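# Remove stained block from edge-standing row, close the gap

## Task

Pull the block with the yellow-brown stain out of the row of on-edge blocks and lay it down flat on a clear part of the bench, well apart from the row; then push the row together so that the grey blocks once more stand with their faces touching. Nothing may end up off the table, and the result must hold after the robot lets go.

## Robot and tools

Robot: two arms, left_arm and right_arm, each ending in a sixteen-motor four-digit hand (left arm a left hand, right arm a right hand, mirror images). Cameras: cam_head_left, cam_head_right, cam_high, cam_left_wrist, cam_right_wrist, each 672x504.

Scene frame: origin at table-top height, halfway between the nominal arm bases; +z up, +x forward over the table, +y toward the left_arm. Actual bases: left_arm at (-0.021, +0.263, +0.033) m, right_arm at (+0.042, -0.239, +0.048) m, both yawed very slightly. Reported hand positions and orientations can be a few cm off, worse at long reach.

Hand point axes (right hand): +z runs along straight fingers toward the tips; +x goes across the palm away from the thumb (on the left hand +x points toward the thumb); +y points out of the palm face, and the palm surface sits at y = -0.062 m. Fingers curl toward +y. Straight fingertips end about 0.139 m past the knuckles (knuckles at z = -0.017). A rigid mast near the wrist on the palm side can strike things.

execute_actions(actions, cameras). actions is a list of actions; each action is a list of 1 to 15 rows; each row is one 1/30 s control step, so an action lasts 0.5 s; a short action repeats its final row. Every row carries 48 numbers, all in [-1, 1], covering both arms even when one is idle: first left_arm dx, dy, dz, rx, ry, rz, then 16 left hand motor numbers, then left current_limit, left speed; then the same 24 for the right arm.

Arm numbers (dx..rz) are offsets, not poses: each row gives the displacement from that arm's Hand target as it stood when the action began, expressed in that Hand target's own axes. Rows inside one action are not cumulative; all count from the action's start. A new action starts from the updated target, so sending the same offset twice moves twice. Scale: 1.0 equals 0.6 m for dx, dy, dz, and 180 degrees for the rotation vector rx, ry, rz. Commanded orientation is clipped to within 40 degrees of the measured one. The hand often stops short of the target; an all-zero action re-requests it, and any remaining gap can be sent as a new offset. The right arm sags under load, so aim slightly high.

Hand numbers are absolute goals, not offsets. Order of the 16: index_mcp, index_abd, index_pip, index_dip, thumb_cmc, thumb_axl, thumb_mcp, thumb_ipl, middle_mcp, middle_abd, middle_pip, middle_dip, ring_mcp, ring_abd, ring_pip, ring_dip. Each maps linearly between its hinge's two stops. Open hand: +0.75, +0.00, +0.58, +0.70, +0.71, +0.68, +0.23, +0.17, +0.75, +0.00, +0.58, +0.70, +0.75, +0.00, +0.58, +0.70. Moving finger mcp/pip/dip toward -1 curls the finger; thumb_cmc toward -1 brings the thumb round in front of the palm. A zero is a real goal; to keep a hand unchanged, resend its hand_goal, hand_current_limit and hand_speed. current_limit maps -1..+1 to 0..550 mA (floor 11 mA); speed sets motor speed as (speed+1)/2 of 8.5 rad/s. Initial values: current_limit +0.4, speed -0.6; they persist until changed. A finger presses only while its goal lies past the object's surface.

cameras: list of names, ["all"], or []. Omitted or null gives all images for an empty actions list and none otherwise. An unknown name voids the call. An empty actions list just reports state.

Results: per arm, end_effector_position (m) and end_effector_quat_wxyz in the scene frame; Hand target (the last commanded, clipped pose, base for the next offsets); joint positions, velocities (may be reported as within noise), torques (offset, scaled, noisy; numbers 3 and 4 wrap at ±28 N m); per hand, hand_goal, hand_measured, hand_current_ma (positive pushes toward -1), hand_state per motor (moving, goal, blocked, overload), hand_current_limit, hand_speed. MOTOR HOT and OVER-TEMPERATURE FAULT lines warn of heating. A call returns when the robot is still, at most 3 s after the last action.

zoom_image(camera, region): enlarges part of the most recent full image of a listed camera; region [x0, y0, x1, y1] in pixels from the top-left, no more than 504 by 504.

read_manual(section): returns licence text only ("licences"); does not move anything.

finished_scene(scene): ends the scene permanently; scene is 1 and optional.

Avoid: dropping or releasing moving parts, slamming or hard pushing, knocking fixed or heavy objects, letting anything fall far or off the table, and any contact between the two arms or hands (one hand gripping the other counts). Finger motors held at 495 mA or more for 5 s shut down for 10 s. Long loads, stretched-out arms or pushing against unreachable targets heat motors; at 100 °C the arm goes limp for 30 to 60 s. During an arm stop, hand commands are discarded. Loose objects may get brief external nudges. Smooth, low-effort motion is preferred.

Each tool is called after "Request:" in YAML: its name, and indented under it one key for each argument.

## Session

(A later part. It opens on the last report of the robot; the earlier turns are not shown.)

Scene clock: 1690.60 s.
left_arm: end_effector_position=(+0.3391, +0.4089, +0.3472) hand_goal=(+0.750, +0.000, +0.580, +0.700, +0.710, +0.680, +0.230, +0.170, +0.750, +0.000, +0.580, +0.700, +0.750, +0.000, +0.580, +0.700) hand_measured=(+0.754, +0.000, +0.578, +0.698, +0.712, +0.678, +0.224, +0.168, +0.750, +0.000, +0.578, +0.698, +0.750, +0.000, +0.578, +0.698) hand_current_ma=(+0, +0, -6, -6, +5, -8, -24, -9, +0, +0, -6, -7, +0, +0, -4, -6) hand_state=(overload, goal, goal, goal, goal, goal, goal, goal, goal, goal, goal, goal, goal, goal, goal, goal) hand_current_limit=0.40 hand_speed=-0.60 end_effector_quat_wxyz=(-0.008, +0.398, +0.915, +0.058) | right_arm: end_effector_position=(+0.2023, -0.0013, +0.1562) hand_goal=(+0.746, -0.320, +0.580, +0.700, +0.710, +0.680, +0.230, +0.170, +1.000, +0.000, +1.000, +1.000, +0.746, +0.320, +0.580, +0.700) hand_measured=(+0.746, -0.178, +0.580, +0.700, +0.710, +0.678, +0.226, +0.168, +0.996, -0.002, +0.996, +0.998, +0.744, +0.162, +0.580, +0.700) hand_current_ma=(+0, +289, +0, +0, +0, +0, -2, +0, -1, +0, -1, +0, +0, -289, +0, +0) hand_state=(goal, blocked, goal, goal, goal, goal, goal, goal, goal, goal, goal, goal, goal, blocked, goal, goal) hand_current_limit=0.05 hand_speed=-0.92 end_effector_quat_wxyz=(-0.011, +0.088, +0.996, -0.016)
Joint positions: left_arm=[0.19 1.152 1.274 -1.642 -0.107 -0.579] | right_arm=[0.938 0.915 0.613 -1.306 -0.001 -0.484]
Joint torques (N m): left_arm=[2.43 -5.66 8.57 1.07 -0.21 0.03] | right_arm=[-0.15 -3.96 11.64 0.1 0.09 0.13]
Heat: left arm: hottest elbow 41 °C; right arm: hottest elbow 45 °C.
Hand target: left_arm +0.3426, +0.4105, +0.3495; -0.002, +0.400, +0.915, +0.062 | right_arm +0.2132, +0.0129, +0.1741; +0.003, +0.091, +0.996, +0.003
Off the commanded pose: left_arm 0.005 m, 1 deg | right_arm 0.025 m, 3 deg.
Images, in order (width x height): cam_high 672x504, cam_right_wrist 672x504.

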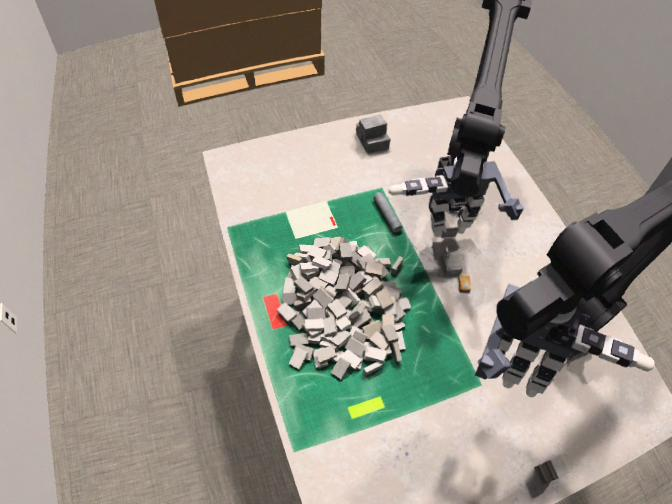

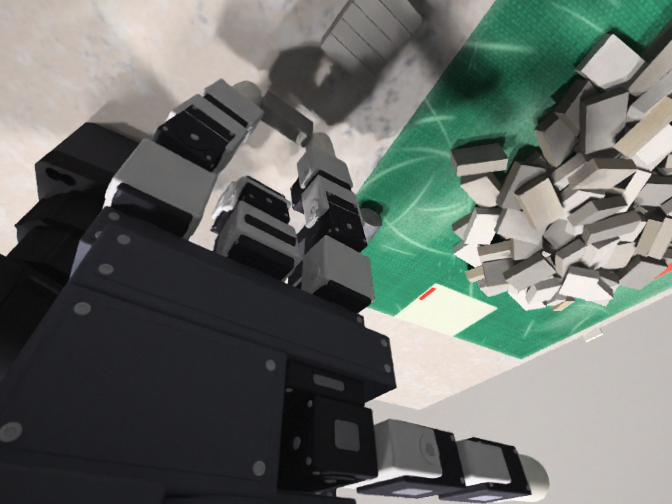

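Request:
execute_actions:
  actions:
    - [[0,0,0,0,0,0,0.75,0,0.58,0.7,0.71,0.68,0.23,0.17,0.75,0,0.58,0.7,0.75,0,0.58,0.7,0.4,-0.6,-0.0083,0.0308,0,0,0,-0.007,0.745,-0.32,0.58,0.7,0.71,0.68,0.23,0.17,1,0,1,1,0.745,0.32,0.58,0.7,0.05,-0.92]]
    - [[0,0,0,0,0,0,0.75,0,0.58,0.7,0.71,0.68,0.23,0.17,0.75,0,0.58,0.7,0.75,0,0.58,0.7,0.4,-0.6,-0.0083,0.0308,0,0,0,-0.007,0.745,-0.32,0.58,0.7,0.71,0.68,0.23,0.17,1,0,1,1,0.745,0.32,0.58,0.7,0.05,-0.92]]
  cameras: ["cam_right_wrist","cam_high"]

Request:
zoom_image:
  camera: "cam_high"
  region: [415, 205, 485, 275]

Request:
zoom_image:
  camera: "cam_right_wrist"
  region: [220, 0, 400, 150]

Scene clock: 1737.83 s.
left_arm: end_effector_position=(+0.3391, +0.4089, +0.3472) hand_goal=(+0.750, +0.000, +0.580, +0.700, +0.710, +0.680, +0.230, +0.170, +0.750, +0.000, +0.580, +0.700, +0.750, +0.000, +0.580, +0.700) hand_measured=(+0.754, +0.000, +0.578, +0.698, +0.712, +0.678, +0.224, +0.168, +0.750, +0.000, +0.578, +0.698, +0.750, +0.000, +0.578, +0.698) hand_current_ma=(+0, +0, -6, -6, +5, -8, -24, -9, +0, +0, -6, -7, +0, +0, -4, -6) hand_state=(overload, goal, goal, goal, goal, goal, goal, goal, goal, goal, goal, goal, goal, goal, goal, goal) hand_current_limit=0.40 hand_speed=-0.60 end_effector_quat_wxyz=(-0.008, +0.398, +0.915, +0.058) | right_arm: end_effector_position=(+0.2213, +0.0312, +0.1578) hand_goal=(+0.746, -0.320, +0.580, +0.700, +0.710, +0.680, +0.230, +0.170, +1.000, +0.000, +1.000, +1.000, +0.746, +0.320, +0.580, +0.700) hand_measured=(+0.746, -0.178, +0.580, +0.700, +0.710, +0.678, +0.226, +0.168, +0.996, -0.002, +0.996, +0.998, +0.744, +0.162, +0.580, +0.700) hand_current_ma=(+0, +289, +0, +0, +0, +0, -2, +0, -1, +0, -1, +0, +0, -289, +0, +0) hand_state=(goal, blocked, goal, goal, goal, goal, goal, goal, goal, goal, goal, goal, goal, blocked, goal, goal) hand_current_limit=0.05 hand_speed=-0.92 end_effector_quat_wxyz=(-0.009, +0.078, +0.997, -0.015)
Joint positions: left_arm=[0.19 1.152 1.274 -1.642 -0.107 -0.579] | right_arm=[0.952 1.037 0.686 -1.255 0 -0.489]
Joint torques (N m): left_arm=[2.37 -5.6 8.53 1.1 -0.2 0.03] | right_arm=[0.15 -5.6 11.41 0.1 0.09 -0.09]
Heat: left arm: hottest elbow 41 °C; right arm: hottest elbow 45 °C.
Hand target: left_arm +0.3426, +0.4105, +0.3495; -0.002, +0.400, +0.915, +0.062 | right_arm +0.2293, +0.0476, +0.1742; +0.003, +0.069, +0.998, +0.002
Off the commanded pose: left_arm 0.005 m, 1 deg | right_arm 0.025 m, 3 deg.
Images, in order (width x height): cam_high 672x504, cam_right_wrist 672x504.

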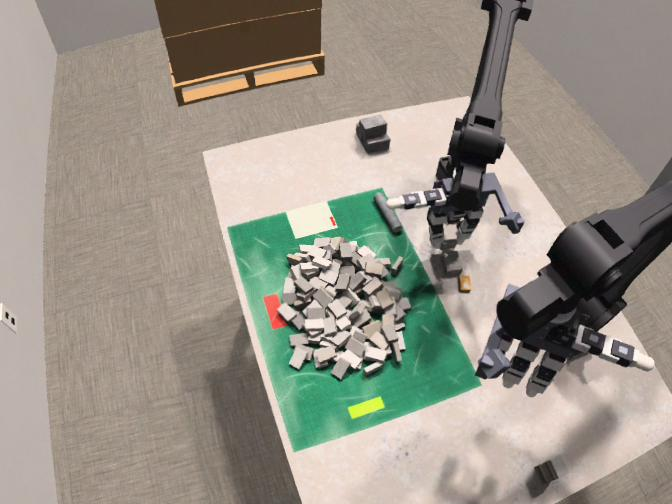

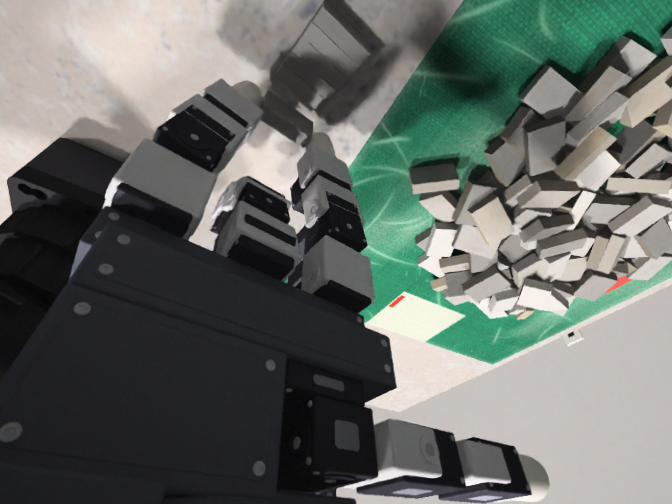

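Scaled by 7.200 from the camera's 672x504 image, which has a finer 960x720 frame.

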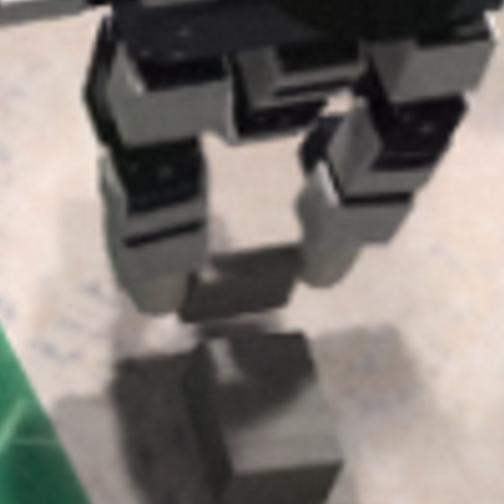

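Scaled by 2.800 from the camera's 672x504 image, which has a finer 960x720 frame.

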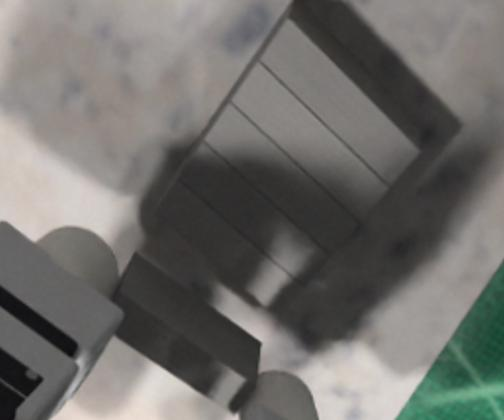

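Request:
execute_actions:
  actions:
    - [[0,0,0,0,0,0,0.75,0,0.58,0.7,0.71,0.68,0.23,0.17,0.75,0,0.58,0.7,0.75,0,0.58,0.7,0.4,-0.6,0.0082,-0.0232,0.0237,0,0,0,0.745,-0.32,0.58,0.7,0.71,0.68,0.23,0.17,1,0,1,1,0.745,0.32,0.58,0.7,0.05,-0.92]]

Scene clock: 1760.37 s.
left_arm: end_effector_position=(+0.3391, +0.4089, +0.3472) hand_goal=(+0.750, +0.000, +0.580, +0.700, +0.710, +0.680, +0.230, +0.170, +0.750, +0.000, +0.580, +0.700, +0.750, +0.000, +0.580, +0.700) hand_measured=(+0.754, +0.000, +0.578, +0.698, +0.712, +0.678, +0.224, +0.168, +0.750, +0.000, +0.578, +0.698, +0.750, +0.000, +0.578, +0.698) hand_current_ma=(+0, +0, -6, -6, +5, -8, -24, -9, +0, +0, -6, -7, +0, +0, -4, -6) hand_state=(overload, goal, goal, goal, goal, goal, goal, goal, goal, goal, goal, goal, goal, goal, goal, goal) hand_current_limit=0.40 hand_speed=-0.60 end_effector_quat_wxyz=(-0.008, +0.398, +0.915, +0.058) | right_arm: end_effector_position=(+0.2213, +0.0325, +0.1563) hand_goal=(+0.746, -0.320, +0.580, +0.700, +0.710, +0.680, +0.230, +0.170, +1.000, +0.000, +1.000, +1.000, +0.746, +0.320, +0.580, +0.700) hand_measured=(+0.746, -0.178, +0.580, +0.700, +0.710, +0.678, +0.226, +0.168, +0.996, -0.002, +0.996, +0.998, +0.744, +0.162, +0.580, +0.700) hand_current_ma=(+0, +289, +0, +0, +0, +0, -2, +0, -1, +0, -1, +0, +0, -289, +0, +0) hand_state=(goal, blocked, goal, goal, goal, goal, goal, goal, goal, goal, goal, goal, goal, blocked, goal, goal) hand_current_limit=0.05 hand_speed=-0.92 end_effector_quat_wxyz=(-0.004, +0.074, +0.997, -0.006)
Joint positions: left_arm=[0.19 1.152 1.274 -1.642 -0.107 -0.579] | right_arm=[0.952 1.029 0.672 -1.229 0 -0.499]
Joint torques (N m): left_arm=[2.43 -5.6 8.54 1.1 -0.21 0.03] | right_arm=[-0.79 -7.12 8.05 0.27 0.1 -0.1]
Heat: left arm: hottest elbow 41 °C; right arm: hottest elbow 46 °C.
Hand target: left_arm +0.3426, +0.4105, +0.3495; -0.002, +0.400, +0.915, +0.062 | right_arm +0.2226, +0.0345, +0.1599; +0.003, +0.069, +0.998, +0.002
Off the commanded pose: left_arm 0.005 m, 1 deg | right_arm 0.004 m, 1 deg.

Request:
execute_actions:
  actions:
    - [[0,0,0,0,0,0,0.75,0,0.58,0.7,0.71,0.68,0.23,0.17,0.75,0,0.58,0.7,0.75,0,0.58,0.7,0.4,-0.6,0,-0.003,0.017,0,0,0,0.745,-0.32,0.58,0.7,0.71,0.68,0.23,0.17,1,0,1,1,0.745,0.32,0.58,0.7,0.05,-0.92]]
  cameras: ["cam_right_wrist","cam_high"]

Request:
zoom_image:
  camera: "cam_high"
  region: [415, 205, 485, 275]

Request:
zoom_image:
  camera: "cam_right_wrist"
  region: [220, 0, 400, 150]

Scene clock: 1767.70 s.
left_arm: end_effector_position=(+0.3391, +0.4089, +0.3472) hand_goal=(+0.750, +0.000, +0.580, +0.700, +0.710, +0.680, +0.230, +0.170, +0.750, +0.000, +0.580, +0.700, +0.750, +0.000, +0.580, +0.700) hand_measured=(+0.754, +0.000, +0.578, +0.698, +0.712, +0.678, +0.224, +0.168, +0.750, +0.000, +0.578, +0.698, +0.750, +0.000, +0.578, +0.698) hand_current_ma=(+0, +0, -6, -6, +5, -8, -24, -9, +0, +0, -6, -7, +0, +0, -4, -6) hand_state=(overload, goal, goal, goal, goal, goal, goal, goal, goal, goal, goal, goal, goal, goal, goal, goal) hand_current_limit=0.40 hand_speed=-0.60 end_effector_quat_wxyz=(-0.008, +0.398, +0.915, +0.058) | right_arm: end_effector_position=(+0.2194, +0.0306, +0.1473) hand_goal=(+0.746, -0.320, +0.580, +0.700, +0.710, +0.680, +0.230, +0.170, +1.000, +0.000, +1.000, +1.000, +0.746, +0.320, +0.580, +0.700) hand_measured=(+0.746, -0.178, +0.580, +0.700, +0.710, +0.678, +0.226, +0.168, +0.996, -0.002, +0.996, +0.998, +0.744, +0.162, +0.580, +0.700) hand_current_ma=(+0, +289, +0, +0, +0, +0, -2, +0, -1, +0, -1, +0, +0, -289, +0, +0) hand_state=(goal, blocked, goal, goal, goal, goal, goal, goal, goal, goal, goal, goal, goal, blocked, goal, goal) hand_current_limit=0.05 hand_speed=-0.92 end_effector_quat_wxyz=(-0.003, +0.072, +0.997, -0.004)
Joint positions: left_arm=[0.19 1.152 1.274 -1.642 -0.107 -0.579] | right_arm=[0.952 1.028 0.645 -1.198 0 -0.503]
Joint torques (N m): left_arm=[2.49 -5.66 8.54 1.1 -0.21 0.04] | right_arm=[-0.79 -6.18 8.18 0.32 0.09 -0.1]
Heat: left arm: hottest elbow 41 °C; right arm: hottest elbow 45 °C.
Hand target: left_arm +0.3426, +0.4105, +0.3495; -0.002, +0.400, +0.915, +0.062 | right_arm +0.2223, +0.0327, +0.1497; +0.003, +0.069, +0.998, +0.002
Off the commanded pose: left_arm 0.005 m, 1 deg | right_arm 0.004 m, 1 deg.
Images, in order (width x height): cam_high 672x504, cam_right_wrist 672x504.

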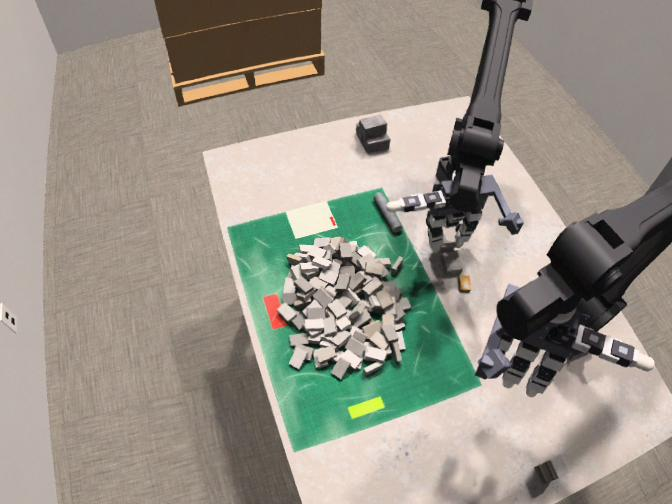

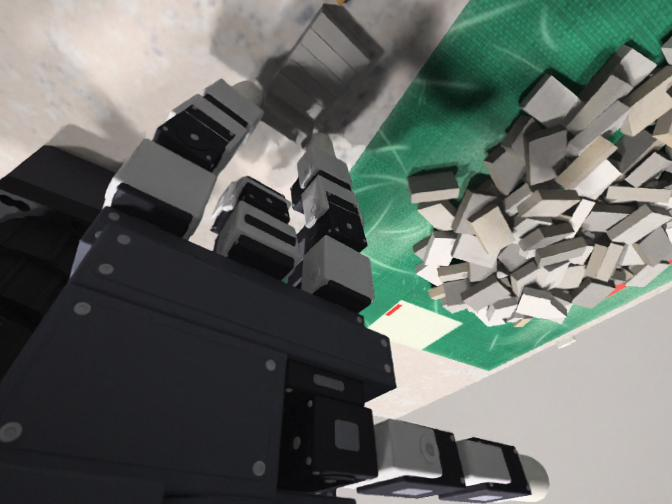

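Scaled by 7.200 from the camera's 672x504 image, which has a finer 960x720 frame.

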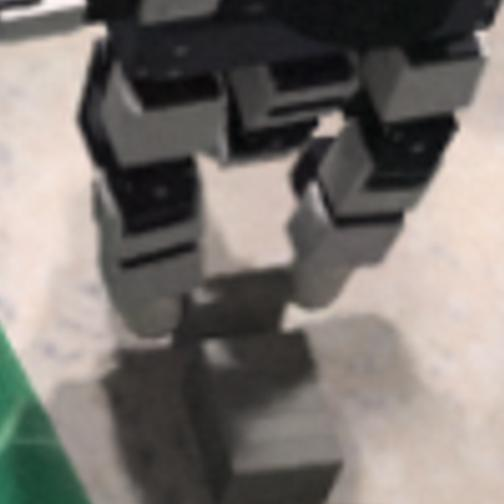

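Scaled by 2.800 from the camera's 672x504 image, which has a finer 960x720 frame.

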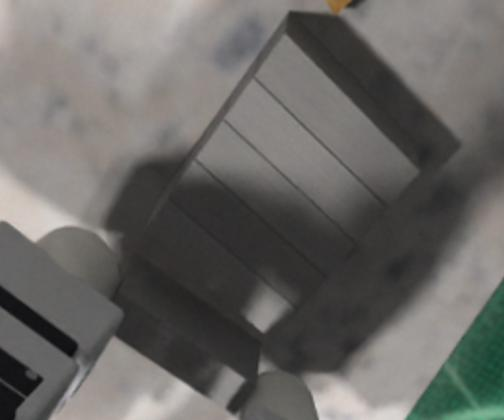

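Request:
execute_actions:
  actions:
    - [[0,0,0,0,0,0,0.75,0,0.58,0.7,0.71,0.68,0.23,0.17,0.75,0,0.58,0.7,0.75,0,0.58,0.7,0.4,-0.6,0.003,-0.001,0.0165,0,0,0,0.745,-0.32,0.58,0.7,0.71,0.68,0.23,0.17,1,0,1,1,0.745,0.32,0.58,0.7,0.05,-0.92]]

Scene clock: 1785.27 s.
left_arm: end_effector_position=(+0.3391, +0.4089, +0.3472) hand_goal=(+0.750, +0.000, +0.580, +0.700, +0.710, +0.680, +0.230, +0.170, +0.750, +0.000, +0.580, +0.700, +0.750, +0.000, +0.580, +0.700) hand_measured=(+0.754, +0.000, +0.578, +0.698, +0.712, +0.678, +0.224, +0.168, +0.750, +0.000, +0.578, +0.698, +0.750, +0.000, +0.578, +0.698) hand_current_ma=(+0, +0, -6, -6, +5, -8, -24, -9, +0, +0, -6, -7, +0, +0, -4, -6) hand_state=(overload, goal, goal, goal, goal, goal, goal, goal, goal, goal, goal, goal, goal, goal, goal, goal) hand_current_limit=0.40 hand_speed=-0.60 end_effector_quat_wxyz=(-0.008, +0.398, +0.915, +0.058) | right_arm: end_effector_position=(+0.2191, +0.0302, +0.1406) hand_goal=(+0.746, -0.320, +0.580, +0.700, +0.710, +0.680, +0.230, +0.170, +1.000, +0.000, +1.000, +1.000, +0.746, +0.320, +0.580, +0.700) hand_measured=(+0.746, -0.178, +0.580, +0.700, +0.710, +0.678, +0.226, +0.168, +0.996, -0.002, +0.996, +0.998, +0.744, +0.162, +0.580, +0.700) hand_current_ma=(+0, +289, +0, +0, +0, +0, -2, +0, -1, +0, -1, +0, +0, -289, +0, +0) hand_state=(goal, blocked, goal, goal, goal, goal, goal, goal, goal, goal, goal, goal, goal, blocked, goal, goal) hand_current_limit=0.05 hand_speed=-0.92 end_effector_quat_wxyz=(+0.000, +0.072, +0.997, +0.000)
Joint positions: left_arm=[0.19 1.152 1.274 -1.642 -0.107 -0.579] | right_arm=[0.952 1.028 0.624 -1.166 0 -0.503]
Joint torques (N m): left_arm=[2.43 -5.66 8.55 1.09 -0.21 0.03] | right_arm=[-0.44 -5.42 8.05 0.29 0.09 -0.04]
Heat: left arm: hottest elbow 42 °C; right arm: hottest elbow 44 °C.
Hand target: left_arm +0.3426, +0.4105, +0.3495; -0.002, +0.400, +0.915, +0.062 | right_arm +0.2206, +0.0325, +0.1399; +0.003, +0.069, +0.998, +0.002
Off the commanded pose: left_arm 0.005 m, 1 deg | right_arm 0.003 m, 1 deg.

Request:
execute_actions:
  actions:
    - [[0,0,0,0,0,0,0.75,0,0.58,0.7,0.71,0.68,0.23,0.17,0.75,0,0.58,0.7,0.75,0,0.58,0.7,0.4,-0.6,0.0015,0.005,0.0055,0,0,0,0.745,-0.32,0.58,0.7,0.71,0.68,0.23,0.17,1,0,1,1,0.745,0.32,0.58,0.7,0.05,-0.92]]
  cameras: ["cam_right_wrist","cam_high"]

Request:
zoom_image:
  camera: "cam_high"
  region: [415, 215, 475, 275]

Request:
zoom_image:
  camera: "cam_right_wrist"
  region: [220, 0, 400, 150]

Scene clock: 1793.20 s.
left_arm: end_effector_position=(+0.3391, +0.4089, +0.3472) hand_goal=(+0.750, +0.000, +0.580, +0.700, +0.710, +0.680, +0.230, +0.170, +0.750, +0.000, +0.580, +0.700, +0.750, +0.000, +0.580, +0.700) hand_measured=(+0.754, +0.000, +0.578, +0.698, +0.712, +0.678, +0.224, +0.168, +0.750, +0.000, +0.578, +0.698, +0.750, +0.000, +0.578, +0.698) hand_current_ma=(+0, +0, -6, -6, +5, -8, -24, -9, +0, +0, -6, -7, +0, +0, -4, -6) hand_state=(overload, goal, goal, goal, goal, goal, goal, goal, goal, goal, goal, goal, goal, goal, goal, goal) hand_current_limit=0.40 hand_speed=-0.60 end_effector_quat_wxyz=(-0.008, +0.398, +0.915, +0.058) | right_arm: end_effector_position=(+0.2210, +0.0327, +0.1404) hand_goal=(+0.746, -0.320, +0.580, +0.700, +0.710, +0.680, +0.230, +0.170, +1.000, +0.000, +1.000, +1.000, +0.746, +0.320, +0.580, +0.700) hand_measured=(+0.746, -0.178, +0.580, +0.700, +0.710, +0.678, +0.226, +0.168, +0.996, -0.002, +0.996, +0.998, +0.744, +0.162, +0.580, +0.700) hand_current_ma=(+0, +289, +0, +0, +0, +0, -2, +0, -1, +0, -1, +0, +0, -289, +0, +0) hand_state=(goal, blocked, goal, goal, goal, goal, goal, goal, goal, goal, goal, goal, goal, blocked, goal, goal) hand_current_limit=0.05 hand_speed=-0.92 end_effector_quat_wxyz=(+0.003, +0.072, +0.997, +0.004)
Joint positions: left_arm=[0.19 1.152 1.274 -1.642 -0.107 -0.579] | right_arm=[0.952 1.033 0.624 -1.153 0 -0.503]
Joint torques (N m): left_arm=[2.32 -5.71 8.53 1.1 -0.21 0.03] | right_arm=[0.21 -4.84 7.92 0.31 0.09 0.06]
Heat: left arm: hottest elbow 42 °C; right arm: hottest elbow 44 °C.
Hand target: left_arm +0.3426, +0.4105, +0.3495; -0.002, +0.400, +0.915, +0.062 | right_arm +0.2202, +0.0356, +0.1366; +0.003, +0.069, +0.998, +0.002
Off the commanded pose: left_arm 0.005 m, 1 deg | right_arm 0.005 m, 0 deg.
Images, in order (width x height): cam_high 672x504, cam_right_wrist 672x504.

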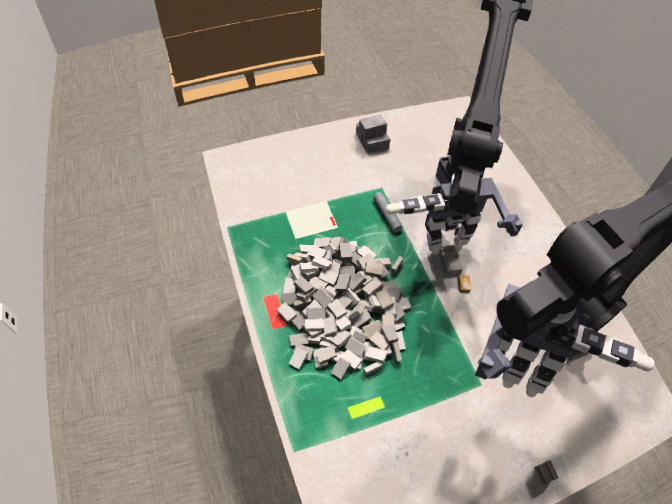

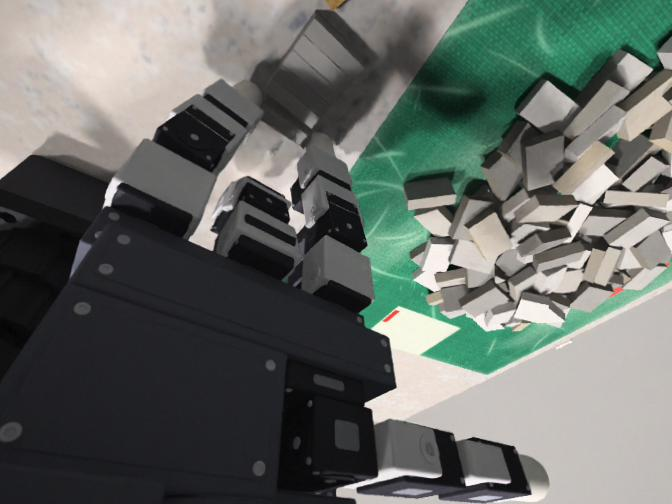

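Scaled by 8.400 from the camera's 672x504 image, which has a finer 960x720 frame.

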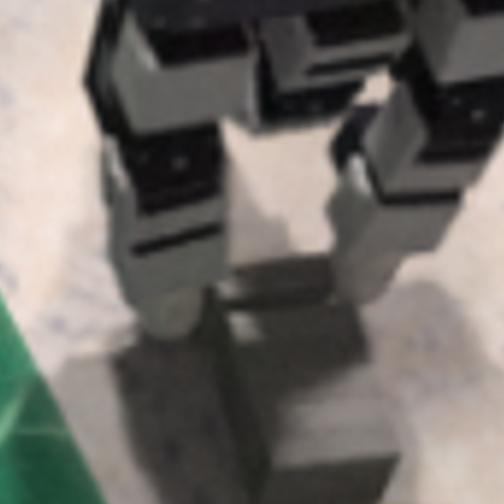

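Scaled by 2.800 from the camera's 672x504 image, which has a finer 960x720 frame.

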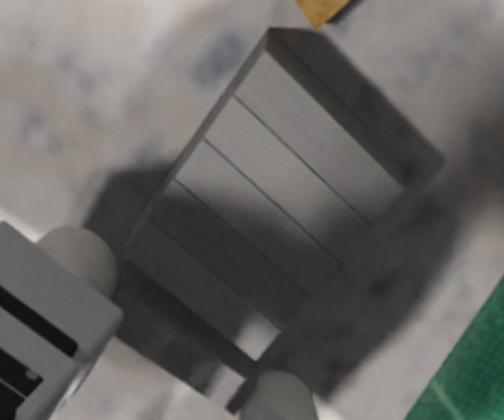

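Request:
execute_actions:
  actions:
    - [[0,0,0,0,0,0,0.75,0,0.58,0.7,0.71,0.68,0.23,0.17,0.75,0,0.58,0.7,0.75,0,0.58,0.7,0.4,-0.6,0.002,0.007,0.006,0,0,0,0.745,-0.32,0.58,0.7,0.71,0.68,0.23,0.17,1,0,1,1,0.745,0.32,0.58,0.7,0.05,-0.92]]
  cameras: ["cam_right_wrist","cam_high"]

Request:
zoom_image:
  camera: "cam_high"
  region: [415, 215, 475, 275]

Request:
zoom_image:
  camera: "cam_right_wrist"
  region: [220, 0, 400, 150]

Scene clock: 1800.93 s.
left_arm: end_effector_position=(+0.3391, +0.4089, +0.3472) hand_goal=(+0.750, +0.000, +0.580, +0.700, +0.710, +0.680, +0.230, +0.170, +0.750, +0.000, +0.580, +0.700, +0.750, +0.000, +0.580, +0.700) hand_measured=(+0.754, +0.000, +0.578, +0.698, +0.712, +0.678, +0.224, +0.168, +0.750, +0.000, +0.578, +0.698, +0.750, +0.000, +0.578, +0.698) hand_current_ma=(+0, +0, -6, -6, +5, -8, -24, -9, +0, +0, -6, -7, +0, +0, -4, -6) hand_state=(overload, goal, goal, goal, goal, goal, goal, goal, goal, goal, goal, goal, goal, goal, goal, goal) hand_current_limit=0.40 hand_speed=-0.60 end_effector_quat_wxyz=(-0.008, +0.398, +0.915, +0.058) | right_arm: end_effector_position=(+0.2197, +0.0364, +0.1385) hand_goal=(+0.746, -0.320, +0.580, +0.700, +0.710, +0.680, +0.230, +0.170, +1.000, +0.000, +1.000, +1.000, +0.746, +0.320, +0.580, +0.700) hand_measured=(+0.750, -0.178, +0.582, +0.700, +0.710, +0.678, +0.226, +0.168, +0.996, -0.002, +0.996, +0.998, +0.750, +0.162, +0.582, +0.700) hand_current_ma=(+1, +289, +0, +0, +0, +0, -2, +0, -1, +0, -1, +0, +1, -289, +0, +0) hand_state=(goal, blocked, goal, goal, goal, goal, goal, goal, goal, goal, goal, goal, goal, blocked, goal, goal) hand_current_limit=0.05 hand_speed=-0.92 end_effector_quat_wxyz=(+0.003, +0.069, +0.998, +0.004)
Joint positions: left_arm=[0.19 1.152 1.274 -1.642 -0.107 -0.579] | right_arm=[0.965 1.042 0.624 -1.142 0.001 -0.496]
Joint torques (N m): left_arm=[2.43 -5.6 8.53 1.09 -0.2 0.03] | right_arm=[0.09 -4.25 7.83 0.53 0.06 0.13]
Heat: left arm: hottest elbow 42 °C; right arm: hottest elbow 43 °C.
Hand target: left_arm +0.3426, +0.4105, +0.3495; -0.002, +0.400, +0.915, +0.062 | right_arm +0.2196, +0.0400, +0.1330; +0.003, +0.069, +0.998, +0.002
Off the commanded pose: left_arm 0.005 m, 1 deg | right_arm 0.007 m, 0 deg.
Images, in order (width x height): cam_high 672x504, cam_right_wrist 672x504.

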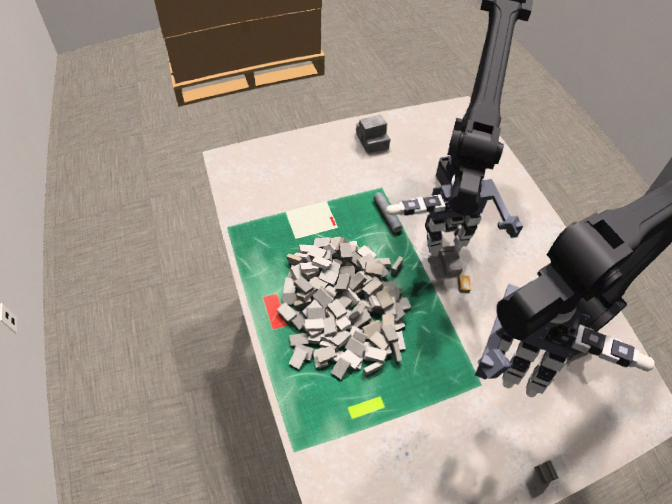

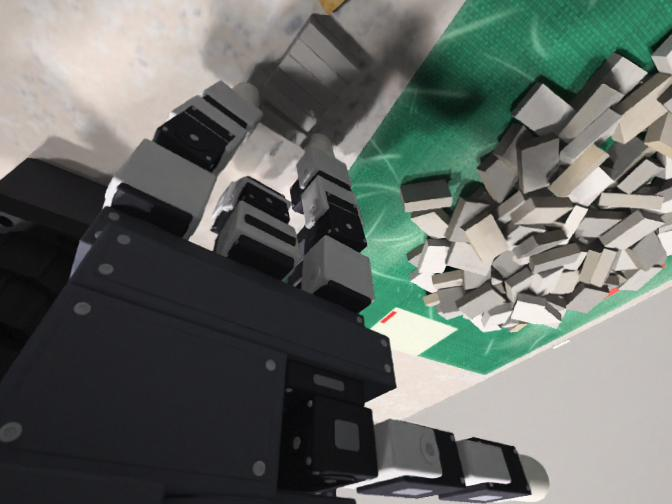

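Scaled by 8.400 from the camera's 672x504 image, which has a finer 960x720 frame.

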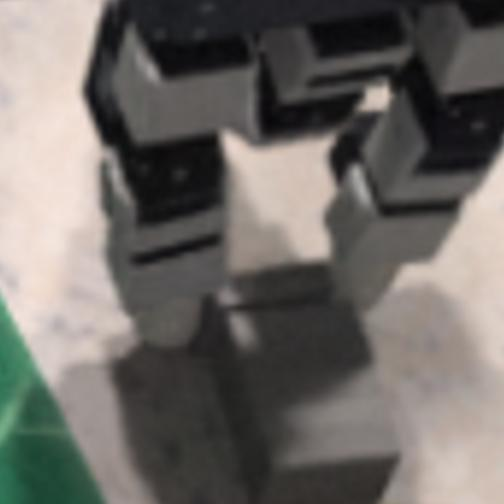

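Scaled by 2.800 from the camera's 672x504 image, which has a finer 960x720 frame.

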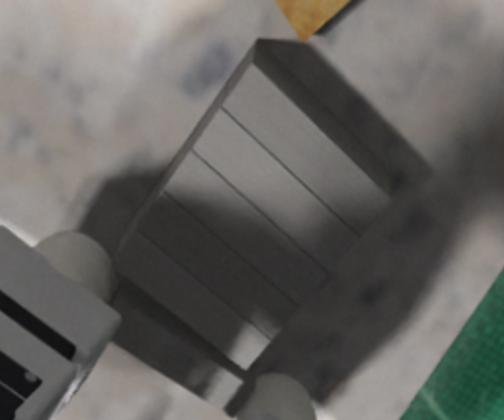

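Request:
execute_actions:
  actions:
    - [[0,0,0,0,0,0,0.75,0,0.58,0.7,0.71,0.68,0.23,0.17,0.75,0,0.58,0.7,0.75,0,0.58,0.7,0.4,-0.6,0.002,0.008,0,0,0,0,0.745,-0.32,0.58,0.7,0.71,0.68,0.23,0.17,1,0,1,1,0.745,0.32,0.58,0.7,0.05,-0.92]]
  cameras: ["cam_right_wrist","cam_high"]

Request:
zoom_image:
  camera: "cam_high"
  region: [415, 215, 475, 275]

Request:
zoom_image:
  camera: "cam_right_wrist"
  region: [220, 0, 400, 150]

Scene clock: 1812.53 s.
left_arm: end_effector_position=(+0.3391, +0.4089, +0.3472) hand_goal=(+0.750, +0.000, +0.580, +0.700, +0.710, +0.680, +0.230, +0.170, +0.750, +0.000, +0.580, +0.700, +0.750, +0.000, +0.580, +0.700) hand_measured=(+0.754, +0.000, +0.578, +0.698, +0.712, +0.678, +0.224, +0.168, +0.750, +0.000, +0.578, +0.698, +0.750, +0.000, +0.578, +0.698) hand_current_ma=(+0, +0, -6, -6, +5, -8, -24, -9, +0, +0, -6, -7, +0, +0, -4, -6) hand_state=(overload, goal, goal, goal, goal, goal, goal, goal, goal, goal, goal, goal, goal, goal, goal, goal) hand_current_limit=0.40 hand_speed=-0.60 end_effector_quat_wxyz=(-0.008, +0.398, +0.915, +0.058) | right_arm: end_effector_position=(+0.2191, +0.0379, +0.1379) hand_goal=(+0.746, -0.320, +0.580, +0.700, +0.710, +0.680, +0.230, +0.170, +1.000, +0.000, +1.000, +1.000, +0.746, +0.320, +0.580, +0.700) hand_measured=(+0.754, -0.178, +0.586, +0.702, +0.710, +0.678, +0.226, +0.168, +0.996, -0.002, +0.996, +0.998, +0.756, +0.162, +0.586, +0.702) hand_current_ma=(+3, +289, +2, +0, +0, +0, -2, +0, -1, +0, -1, +0, +5, -289, +2, +0) hand_state=(goal, blocked, goal, goal, goal, goal, goal, goal, goal, goal, goal, goal, goal, blocked, goal, goal) hand_current_limit=0.05 hand_speed=-0.92 end_effector_quat_wxyz=(+0.006, +0.070, +0.997, +0.003)
Joint positions: left_arm=[0.19 1.152 1.274 -1.642 -0.107 -0.579] | right_arm=[0.975 1.045 0.624 -1.139 0.007 -0.483]
Joint torques (N m): left_arm=[2.37 -5.66 8.55 1.09 -0.22 0.02] | right_arm=[0.38 -3.49 8.39 0.58 -0.12 0.13]
Heat: left arm: hottest elbow 42 °C; right arm: hottest elbow 43 °C.
Hand target: left_arm +0.3426, +0.4105, +0.3495; -0.002, +0.400, +0.915, +0.062 | right_arm +0.2191, +0.0449, +0.1330; +0.003, +0.069, +0.998, +0.002
Off the commanded pose: left_arm 0.005 m, 1 deg | right_arm 0.009 m, 0 deg.
Images, in order (width x height): cam_high 672x504, cam_right_wrist 672x504.

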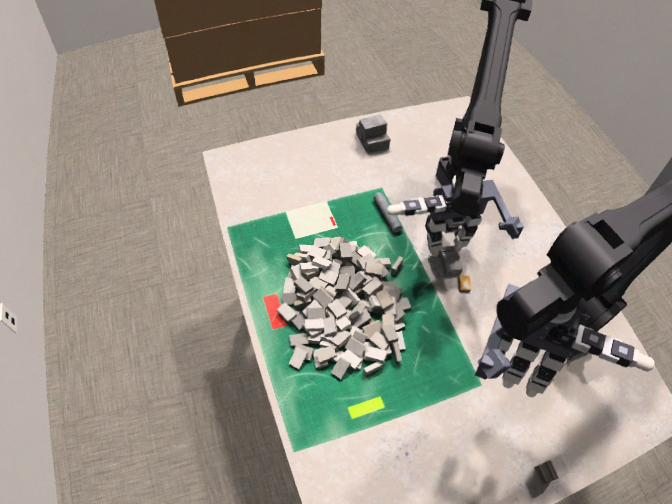

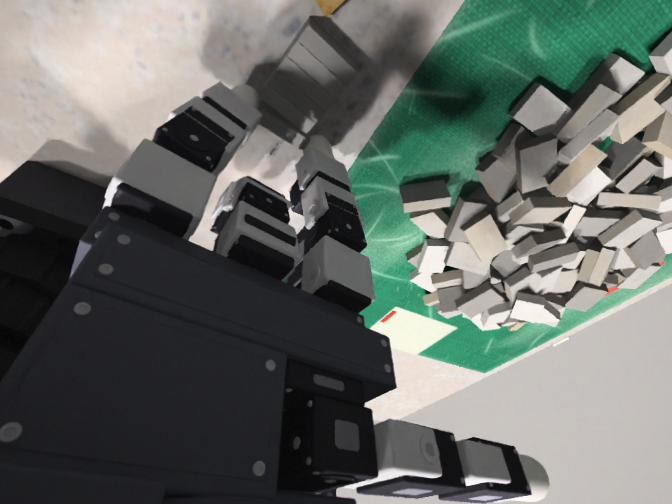

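Scaled by 8.400 from the camera's 672x504 image, which has a finer 960x720 frame.

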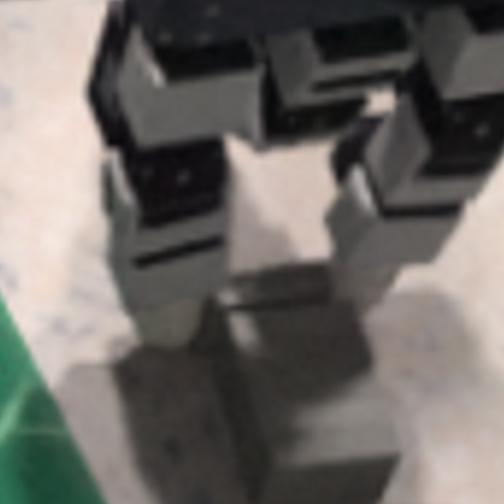

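Scaled by 2.800 from the camera's 672x504 image, which has a finer 960x720 frame.

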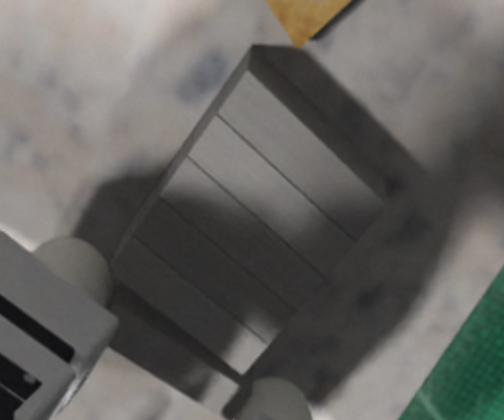

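Request:
execute_actions:
  actions:
    - [[0,0,0,0,0,0,0.75,0,0.58,0.7,0.71,0.68,0.23,0.17,0.75,0,0.58,0.7,0.75,0,0.58,0.7,0.4,-0.6,0.002,0.012,-0.006,0,0,0,0.745,-0.32,0.58,0.7,0.71,0.68,0.23,0.17,1,0,1,1,0.745,0.32,0.58,0.7,0.05,-0.92]]
  cameras: ["cam_right_wrist","cam_high"]

Request:
zoom_image:
  camera: "cam_high"
  region: [430, 235, 470, 275]

Request:
zoom_image:
  camera: "cam_right_wrist"
  region: [240, 40, 360, 150]

Scene clock: 1821.23 s.
left_arm: end_effector_position=(+0.3391, +0.4089, +0.3472) hand_goal=(+0.750, +0.000, +0.580, +0.700, +0.710, +0.680, +0.230, +0.170, +0.750, +0.000, +0.580, +0.700, +0.750, +0.000, +0.580, +0.700) hand_measured=(+0.754, +0.000, +0.578, +0.698, +0.712, +0.678, +0.224, +0.168, +0.750, +0.000, +0.578, +0.698, +0.750, +0.000, +0.578, +0.698) hand_current_ma=(+0, +0, -6, -6, +5, -8, -24, -9, +0, +0, -6, -7, +0, +0, -4, -6) hand_state=(overload, goal, goal, goal, goal, goal, goal, goal, goal, goal, goal, goal, goal, goal, goal, goal) hand_current_limit=0.40 hand_speed=-0.60 end_effector_quat_wxyz=(-0.008, +0.398, +0.915, +0.058) | right_arm: end_effector_position=(+0.2191, +0.0420, +0.1378) hand_goal=(+0.746, -0.320, +0.580, +0.700, +0.710, +0.680, +0.230, +0.170, +1.000, +0.000, +1.000, +1.000, +0.746, +0.320, +0.580, +0.700) hand_measured=(+0.762, -0.178, +0.592, +0.704, +0.710, +0.678, +0.226, +0.168, +0.996, -0.002, +0.996, +0.998, +0.764, +0.162, +0.592, +0.706) hand_current_ma=(+9, +289, +5, +1, +0, +0, -2, +0, -1, +0, -1, +0, +13, -289, +5, +1) hand_state=(goal, blocked, goal, goal, goal, goal, goal, goal, goal, goal, goal, goal, goal, blocked, goal, goal) hand_current_limit=0.05 hand_speed=-0.92 end_effector_quat_wxyz=(+0.007, +0.072, +0.997, +0.000)
Joint positions: left_arm=[0.19 1.152 1.274 -1.642 -0.107 -0.579] | right_arm=[0.99 1.058 0.634 -1.139 0.012 -0.465]
Joint torques (N m): left_arm=[2.43 -5.77 8.54 1.07 -0.21 0.04] | right_arm=[0.67 -3.84 9.17 0.34 -0.31 0.13]
Heat: left arm: hottest elbow 42 °C; right arm: hottest elbow 43 °C.
Hand target: left_arm +0.3426, +0.4105, +0.3495; -0.002, +0.400, +0.915, +0.062 | right_arm +0.2188, +0.0522, +0.1366; +0.003, +0.069, +0.998, +0.002
Off the commanded pose: left_arm 0.005 m, 1 deg | right_arm 0.010 m, 1 deg.
Images, in order (width x height): cam_high 672x504, cam_right_wrist 672x504.

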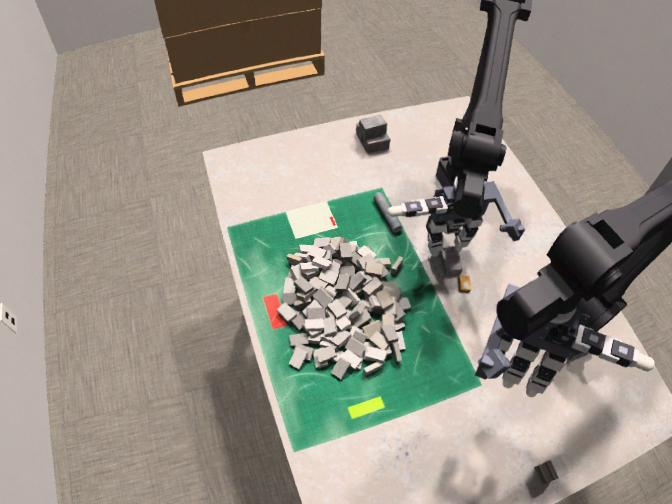

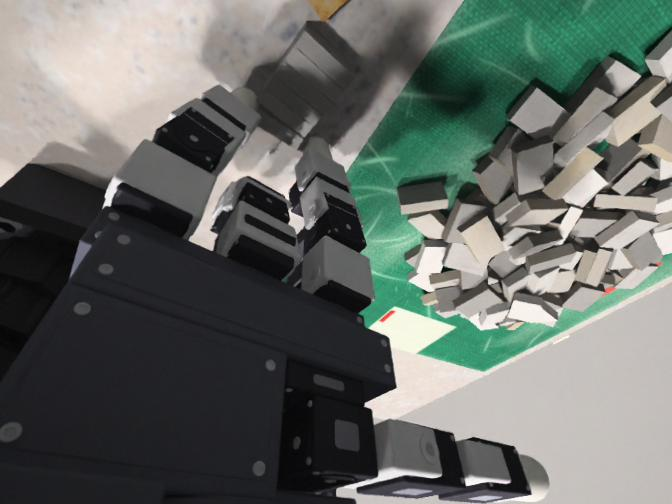

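Scaled by 12.600 from the camera's 672x504 image, which has a finer 960x720 frame.

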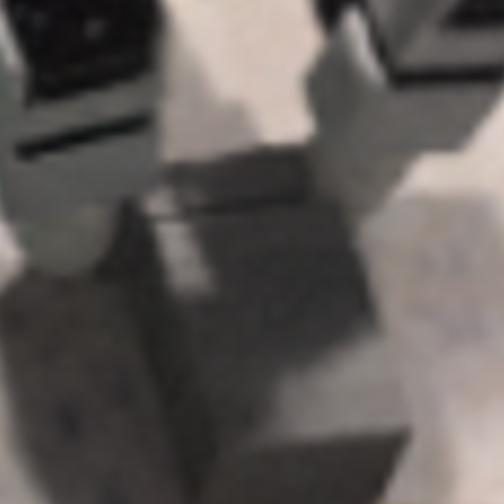

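Scaled by 4.200 from the camera's 672x504 image, which has a finer 960x720 frame.

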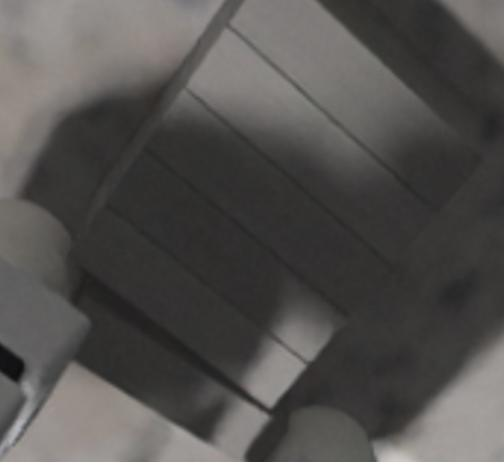

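Request:
execute_actions:
  actions:
    - [[0,0,0,0,0,0,0.75,0,0.58,0.7,0.71,0.68,0.23,0.17,0.75,0,0.58,0.7,0.75,0,0.58,0.7,0.4,-0.6,0.001,0.007,-0.003,0,0,0,0.745,-0.32,0.58,0.7,0.71,0.68,0.23,0.17,1,0,1,1,0.745,0.32,0.58,0.7,0.05,-0.92]]
  cameras: ["cam_right_wrist","cam_high"]

Request:
zoom_image:
  camera: "cam_high"
  region: [430, 235, 470, 275]

Request:
zoom_image:
  camera: "cam_right_wrist"
  region: [240, 40, 360, 150]

Scene clock: 1828.83 s.
left_arm: end_effector_position=(+0.3391, +0.4089, +0.3472) hand_goal=(+0.750, +0.000, +0.580, +0.700, +0.710, +0.680, +0.230, +0.170, +0.750, +0.000, +0.580, +0.700, +0.750, +0.000, +0.580, +0.700) hand_measured=(+0.754, +0.000, +0.578, +0.698, +0.712, +0.678, +0.224, +0.168, +0.750, +0.000, +0.578, +0.698, +0.750, +0.000, +0.578, +0.698) hand_current_ma=(+0, +0, -6, -6, +5, -8, -24, -9, +0, +0, -6, -7, +0, +0, -4, -6) hand_state=(overload, goal, goal, goal, goal, goal, goal, goal, goal, goal, goal, goal, goal, goal, goal, goal) hand_current_limit=0.40 hand_speed=-0.60 end_effector_quat_wxyz=(-0.008, +0.398, +0.915, +0.058) | right_arm: end_effector_position=(+0.2194, +0.0446, +0.1379) hand_goal=(+0.746, -0.320, +0.580, +0.700, +0.710, +0.680, +0.230, +0.170, +1.000, +0.000, +1.000, +1.000, +0.746, +0.320, +0.580, +0.700) hand_measured=(+0.764, -0.178, +0.594, +0.706, +0.710, +0.678, +0.226, +0.168, +0.996, -0.002, +0.996, +0.998, +0.768, +0.162, +0.594, +0.706) hand_current_ma=(+12, +289, +7, +2, +0, +0, -2, +0, -1, +0, -1, +0, +17, -289, +7, +2) hand_state=(goal, blocked, goal, goal, goal, goal, goal, goal, goal, goal, goal, goal, blocked, blocked, goal, goal) hand_current_limit=0.05 hand_speed=-0.92 end_effector_quat_wxyz=(+0.008, +0.073, +0.997, -0.001)
Joint positions: left_arm=[0.19 1.152 1.274 -1.642 -0.107 -0.579] | right_arm=[0.997 1.067 0.64 -1.139 0.015 -0.456]
Joint torques (N m): left_arm=[2.32 -5.71 8.57 1.1 -0.21 0.03] | right_arm=[0.73 -4.01 9.47 0.25 -0.39 0.12]
Heat: left arm: hottest elbow 42 °C; right arm: hottest elbow 43 °C.
Hand target: left_arm +0.3426, +0.4105, +0.3495; -0.002, +0.400, +0.915, +0.062 | right_arm +0.2188, +0.0564, +0.1384; +0.003, +0.069, +0.998, +0.002
Off the commanded pose: left_arm 0.005 m, 1 deg | right_arm 0.012 m, 1 deg.
Images, in order (width x height): cam_high 672x504, cam_right_wrist 672x504.

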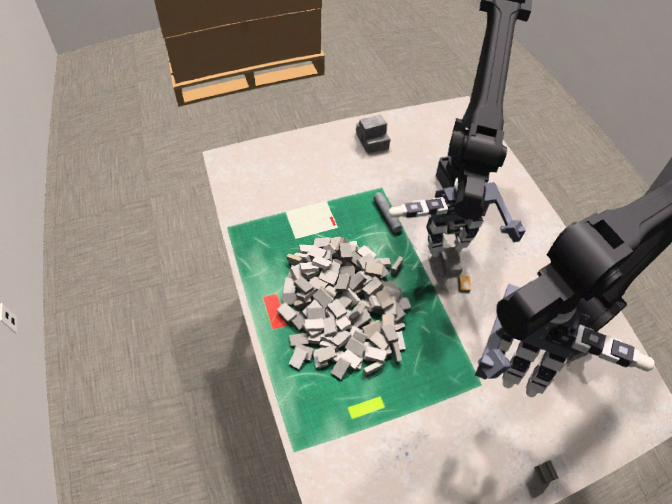

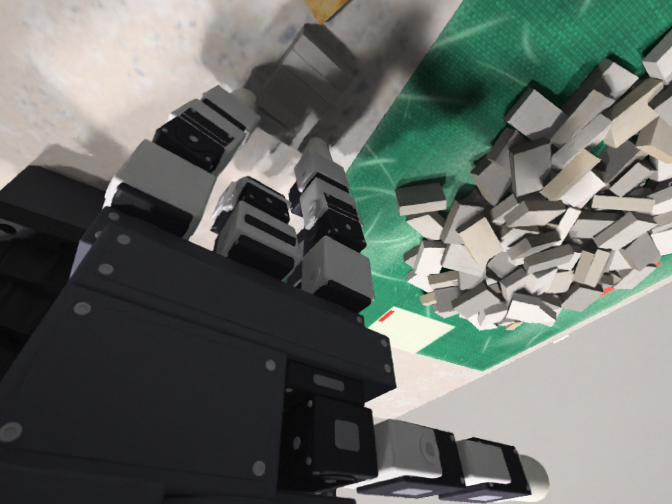

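Scaled by 12.600 from the camera's 672x504 image, which has a finer 960x720 frame.

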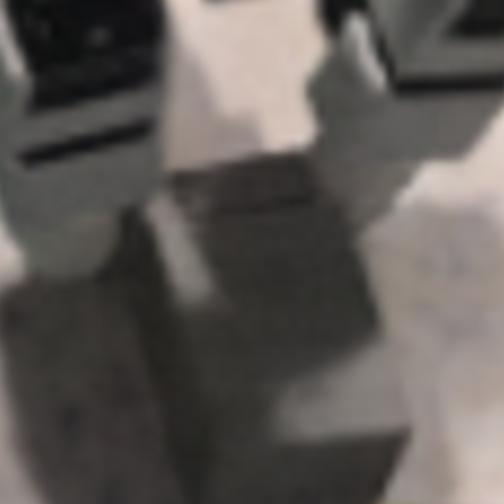

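Scaled by 4.200 from the camera's 672x504 image, which has a finer 960x720 frame.

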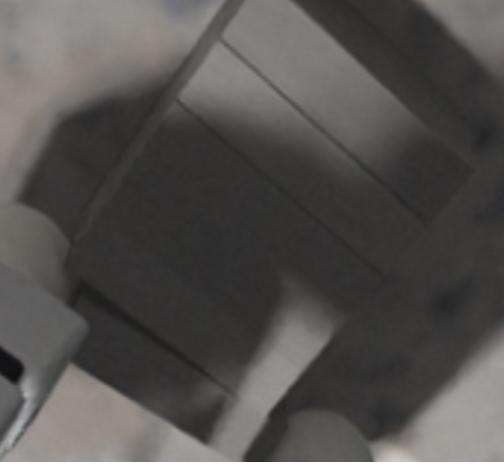

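Request:
execute_actions:
  actions:
    - [[0,0,0,0,0,0,0.75,0,0.58,0.7,0.71,0.68,0.23,0.17,0.75,0,0.58,0.7,0.75,0,0.58,0.7,0.4,-0.6,0.001,0.007,-0.002,0,0,0,0.745,-0.32,0.58,0.7,0.71,0.68,0.23,0.17,1,0,1,1,0.745,0.32,0.58,0.7,0.05,-0.92]]
  cameras: ["cam_right_wrist","cam_high"]

Request:
zoom_image:
  camera: "cam_high"
  region: [430, 235, 470, 275]

Request:
zoom_image:
  camera: "cam_right_wrist"
  region: [240, 20, 360, 150]

Scene clock: 1837.80 s.
left_arm: end_effector_position=(+0.3391, +0.4089, +0.3472) hand_goal=(+0.750, +0.000, +0.580, +0.700, +0.710, +0.680, +0.230, +0.170, +0.750, +0.000, +0.580, +0.700, +0.750, +0.000, +0.580, +0.700) hand_measured=(+0.754, +0.000, +0.578, +0.698, +0.712, +0.678, +0.224, +0.168, +0.750, +0.000, +0.578, +0.698, +0.750, +0.000, +0.578, +0.698) hand_current_ma=(+0, +0, -6, -6, +5, -8, -24, -9, +0, +0, -6, -7, +0, +0, -4, -6) hand_state=(overload, goal, goal, goal, goal, goal, goal, goal, goal, goal, goal, goal, goal, goal, goal, goal) hand_current_limit=0.40 hand_speed=-0.60 end_effector_quat_wxyz=(-0.008, +0.398, +0.915, +0.058) | right_arm: end_effector_position=(+0.2195, +0.0472, +0.1376) hand_goal=(+0.746, -0.320, +0.580, +0.700, +0.710, +0.680, +0.230, +0.170, +1.000, +0.000, +1.000, +1.000, +0.746, +0.320, +0.580, +0.700) hand_measured=(+0.770, -0.178, +0.598, +0.708, +0.710, +0.678, +0.226, +0.168, +0.996, -0.002, +0.996, +0.998, +0.774, +0.162, +0.598, +0.708) hand_current_ma=(+20, +289, +12, +3, +0, +0, -2, +0, -1, +0, -1, +0, +26, -289, +11, +3) hand_state=(blocked, blocked, goal, goal, goal, goal, goal, goal, goal, goal, goal, goal, blocked, blocked, goal, goal) hand_current_limit=0.05 hand_speed=-0.92 end_effector_quat_wxyz=(+0.008, +0.073, +0.997, -0.004)
Joint positions: left_arm=[0.19 1.152 1.274 -1.642 -0.107 -0.579] | right_arm=[1.005 1.077 0.647 -1.139 0.017 -0.447]
Joint torques (N m): left_arm=[2.49 -5.71 8.53 1.06 -0.21 0.03] | right_arm=[0.91 -4.07 9.7 0.27 -0.49 0.13]
Heat: left arm: hottest elbow 42 °C; right arm: hottest elbow 43 °C.
Hand target: left_arm +0.3426, +0.4105, +0.3495; -0.002, +0.400, +0.915, +0.062 | right_arm +0.2187, +0.0606, +0.1395; +0.003, +0.069, +0.998, +0.002
Off the commanded pose: left_arm 0.005 m, 1 deg | right_arm 0.014 m, 1 deg.
Images, in order (width x height): cam_high 672x504, cam_right_wrist 672x504.

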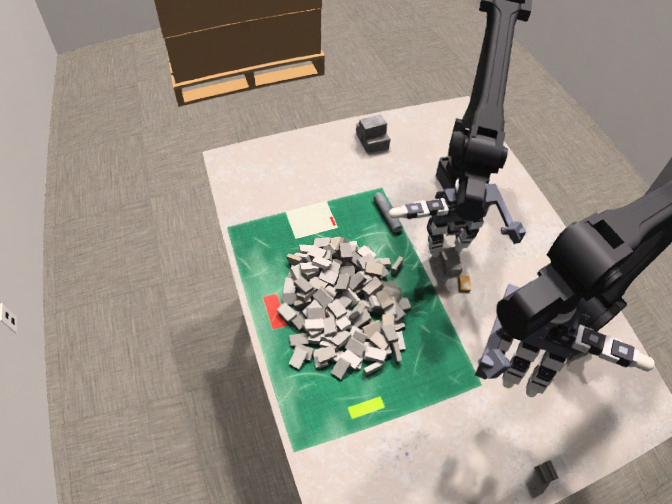

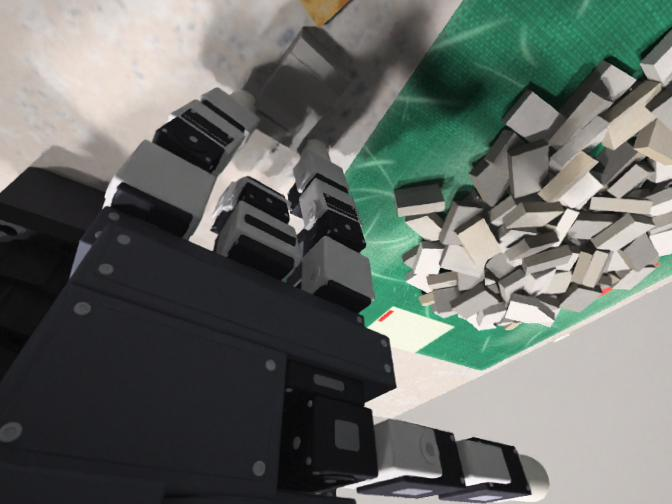

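Scaled by 12.600 from the camera's 672x504 image, which has a finer 960x720 frame.

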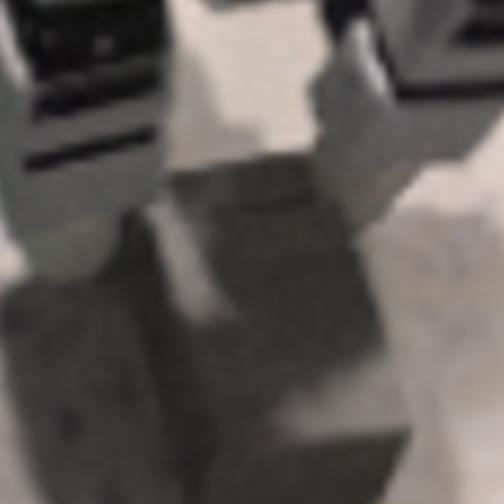

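Scaled by 3.877 from the camera's 672x504 image, which has a finer 960x720 frame.

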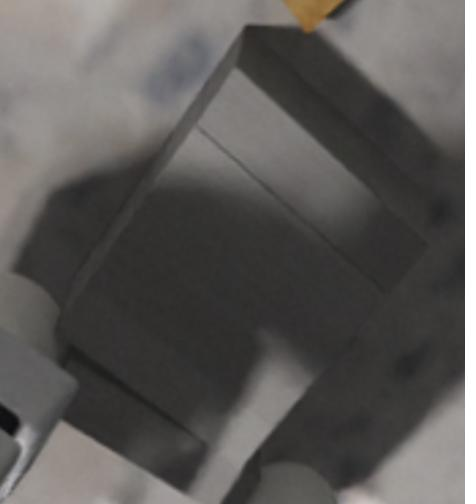

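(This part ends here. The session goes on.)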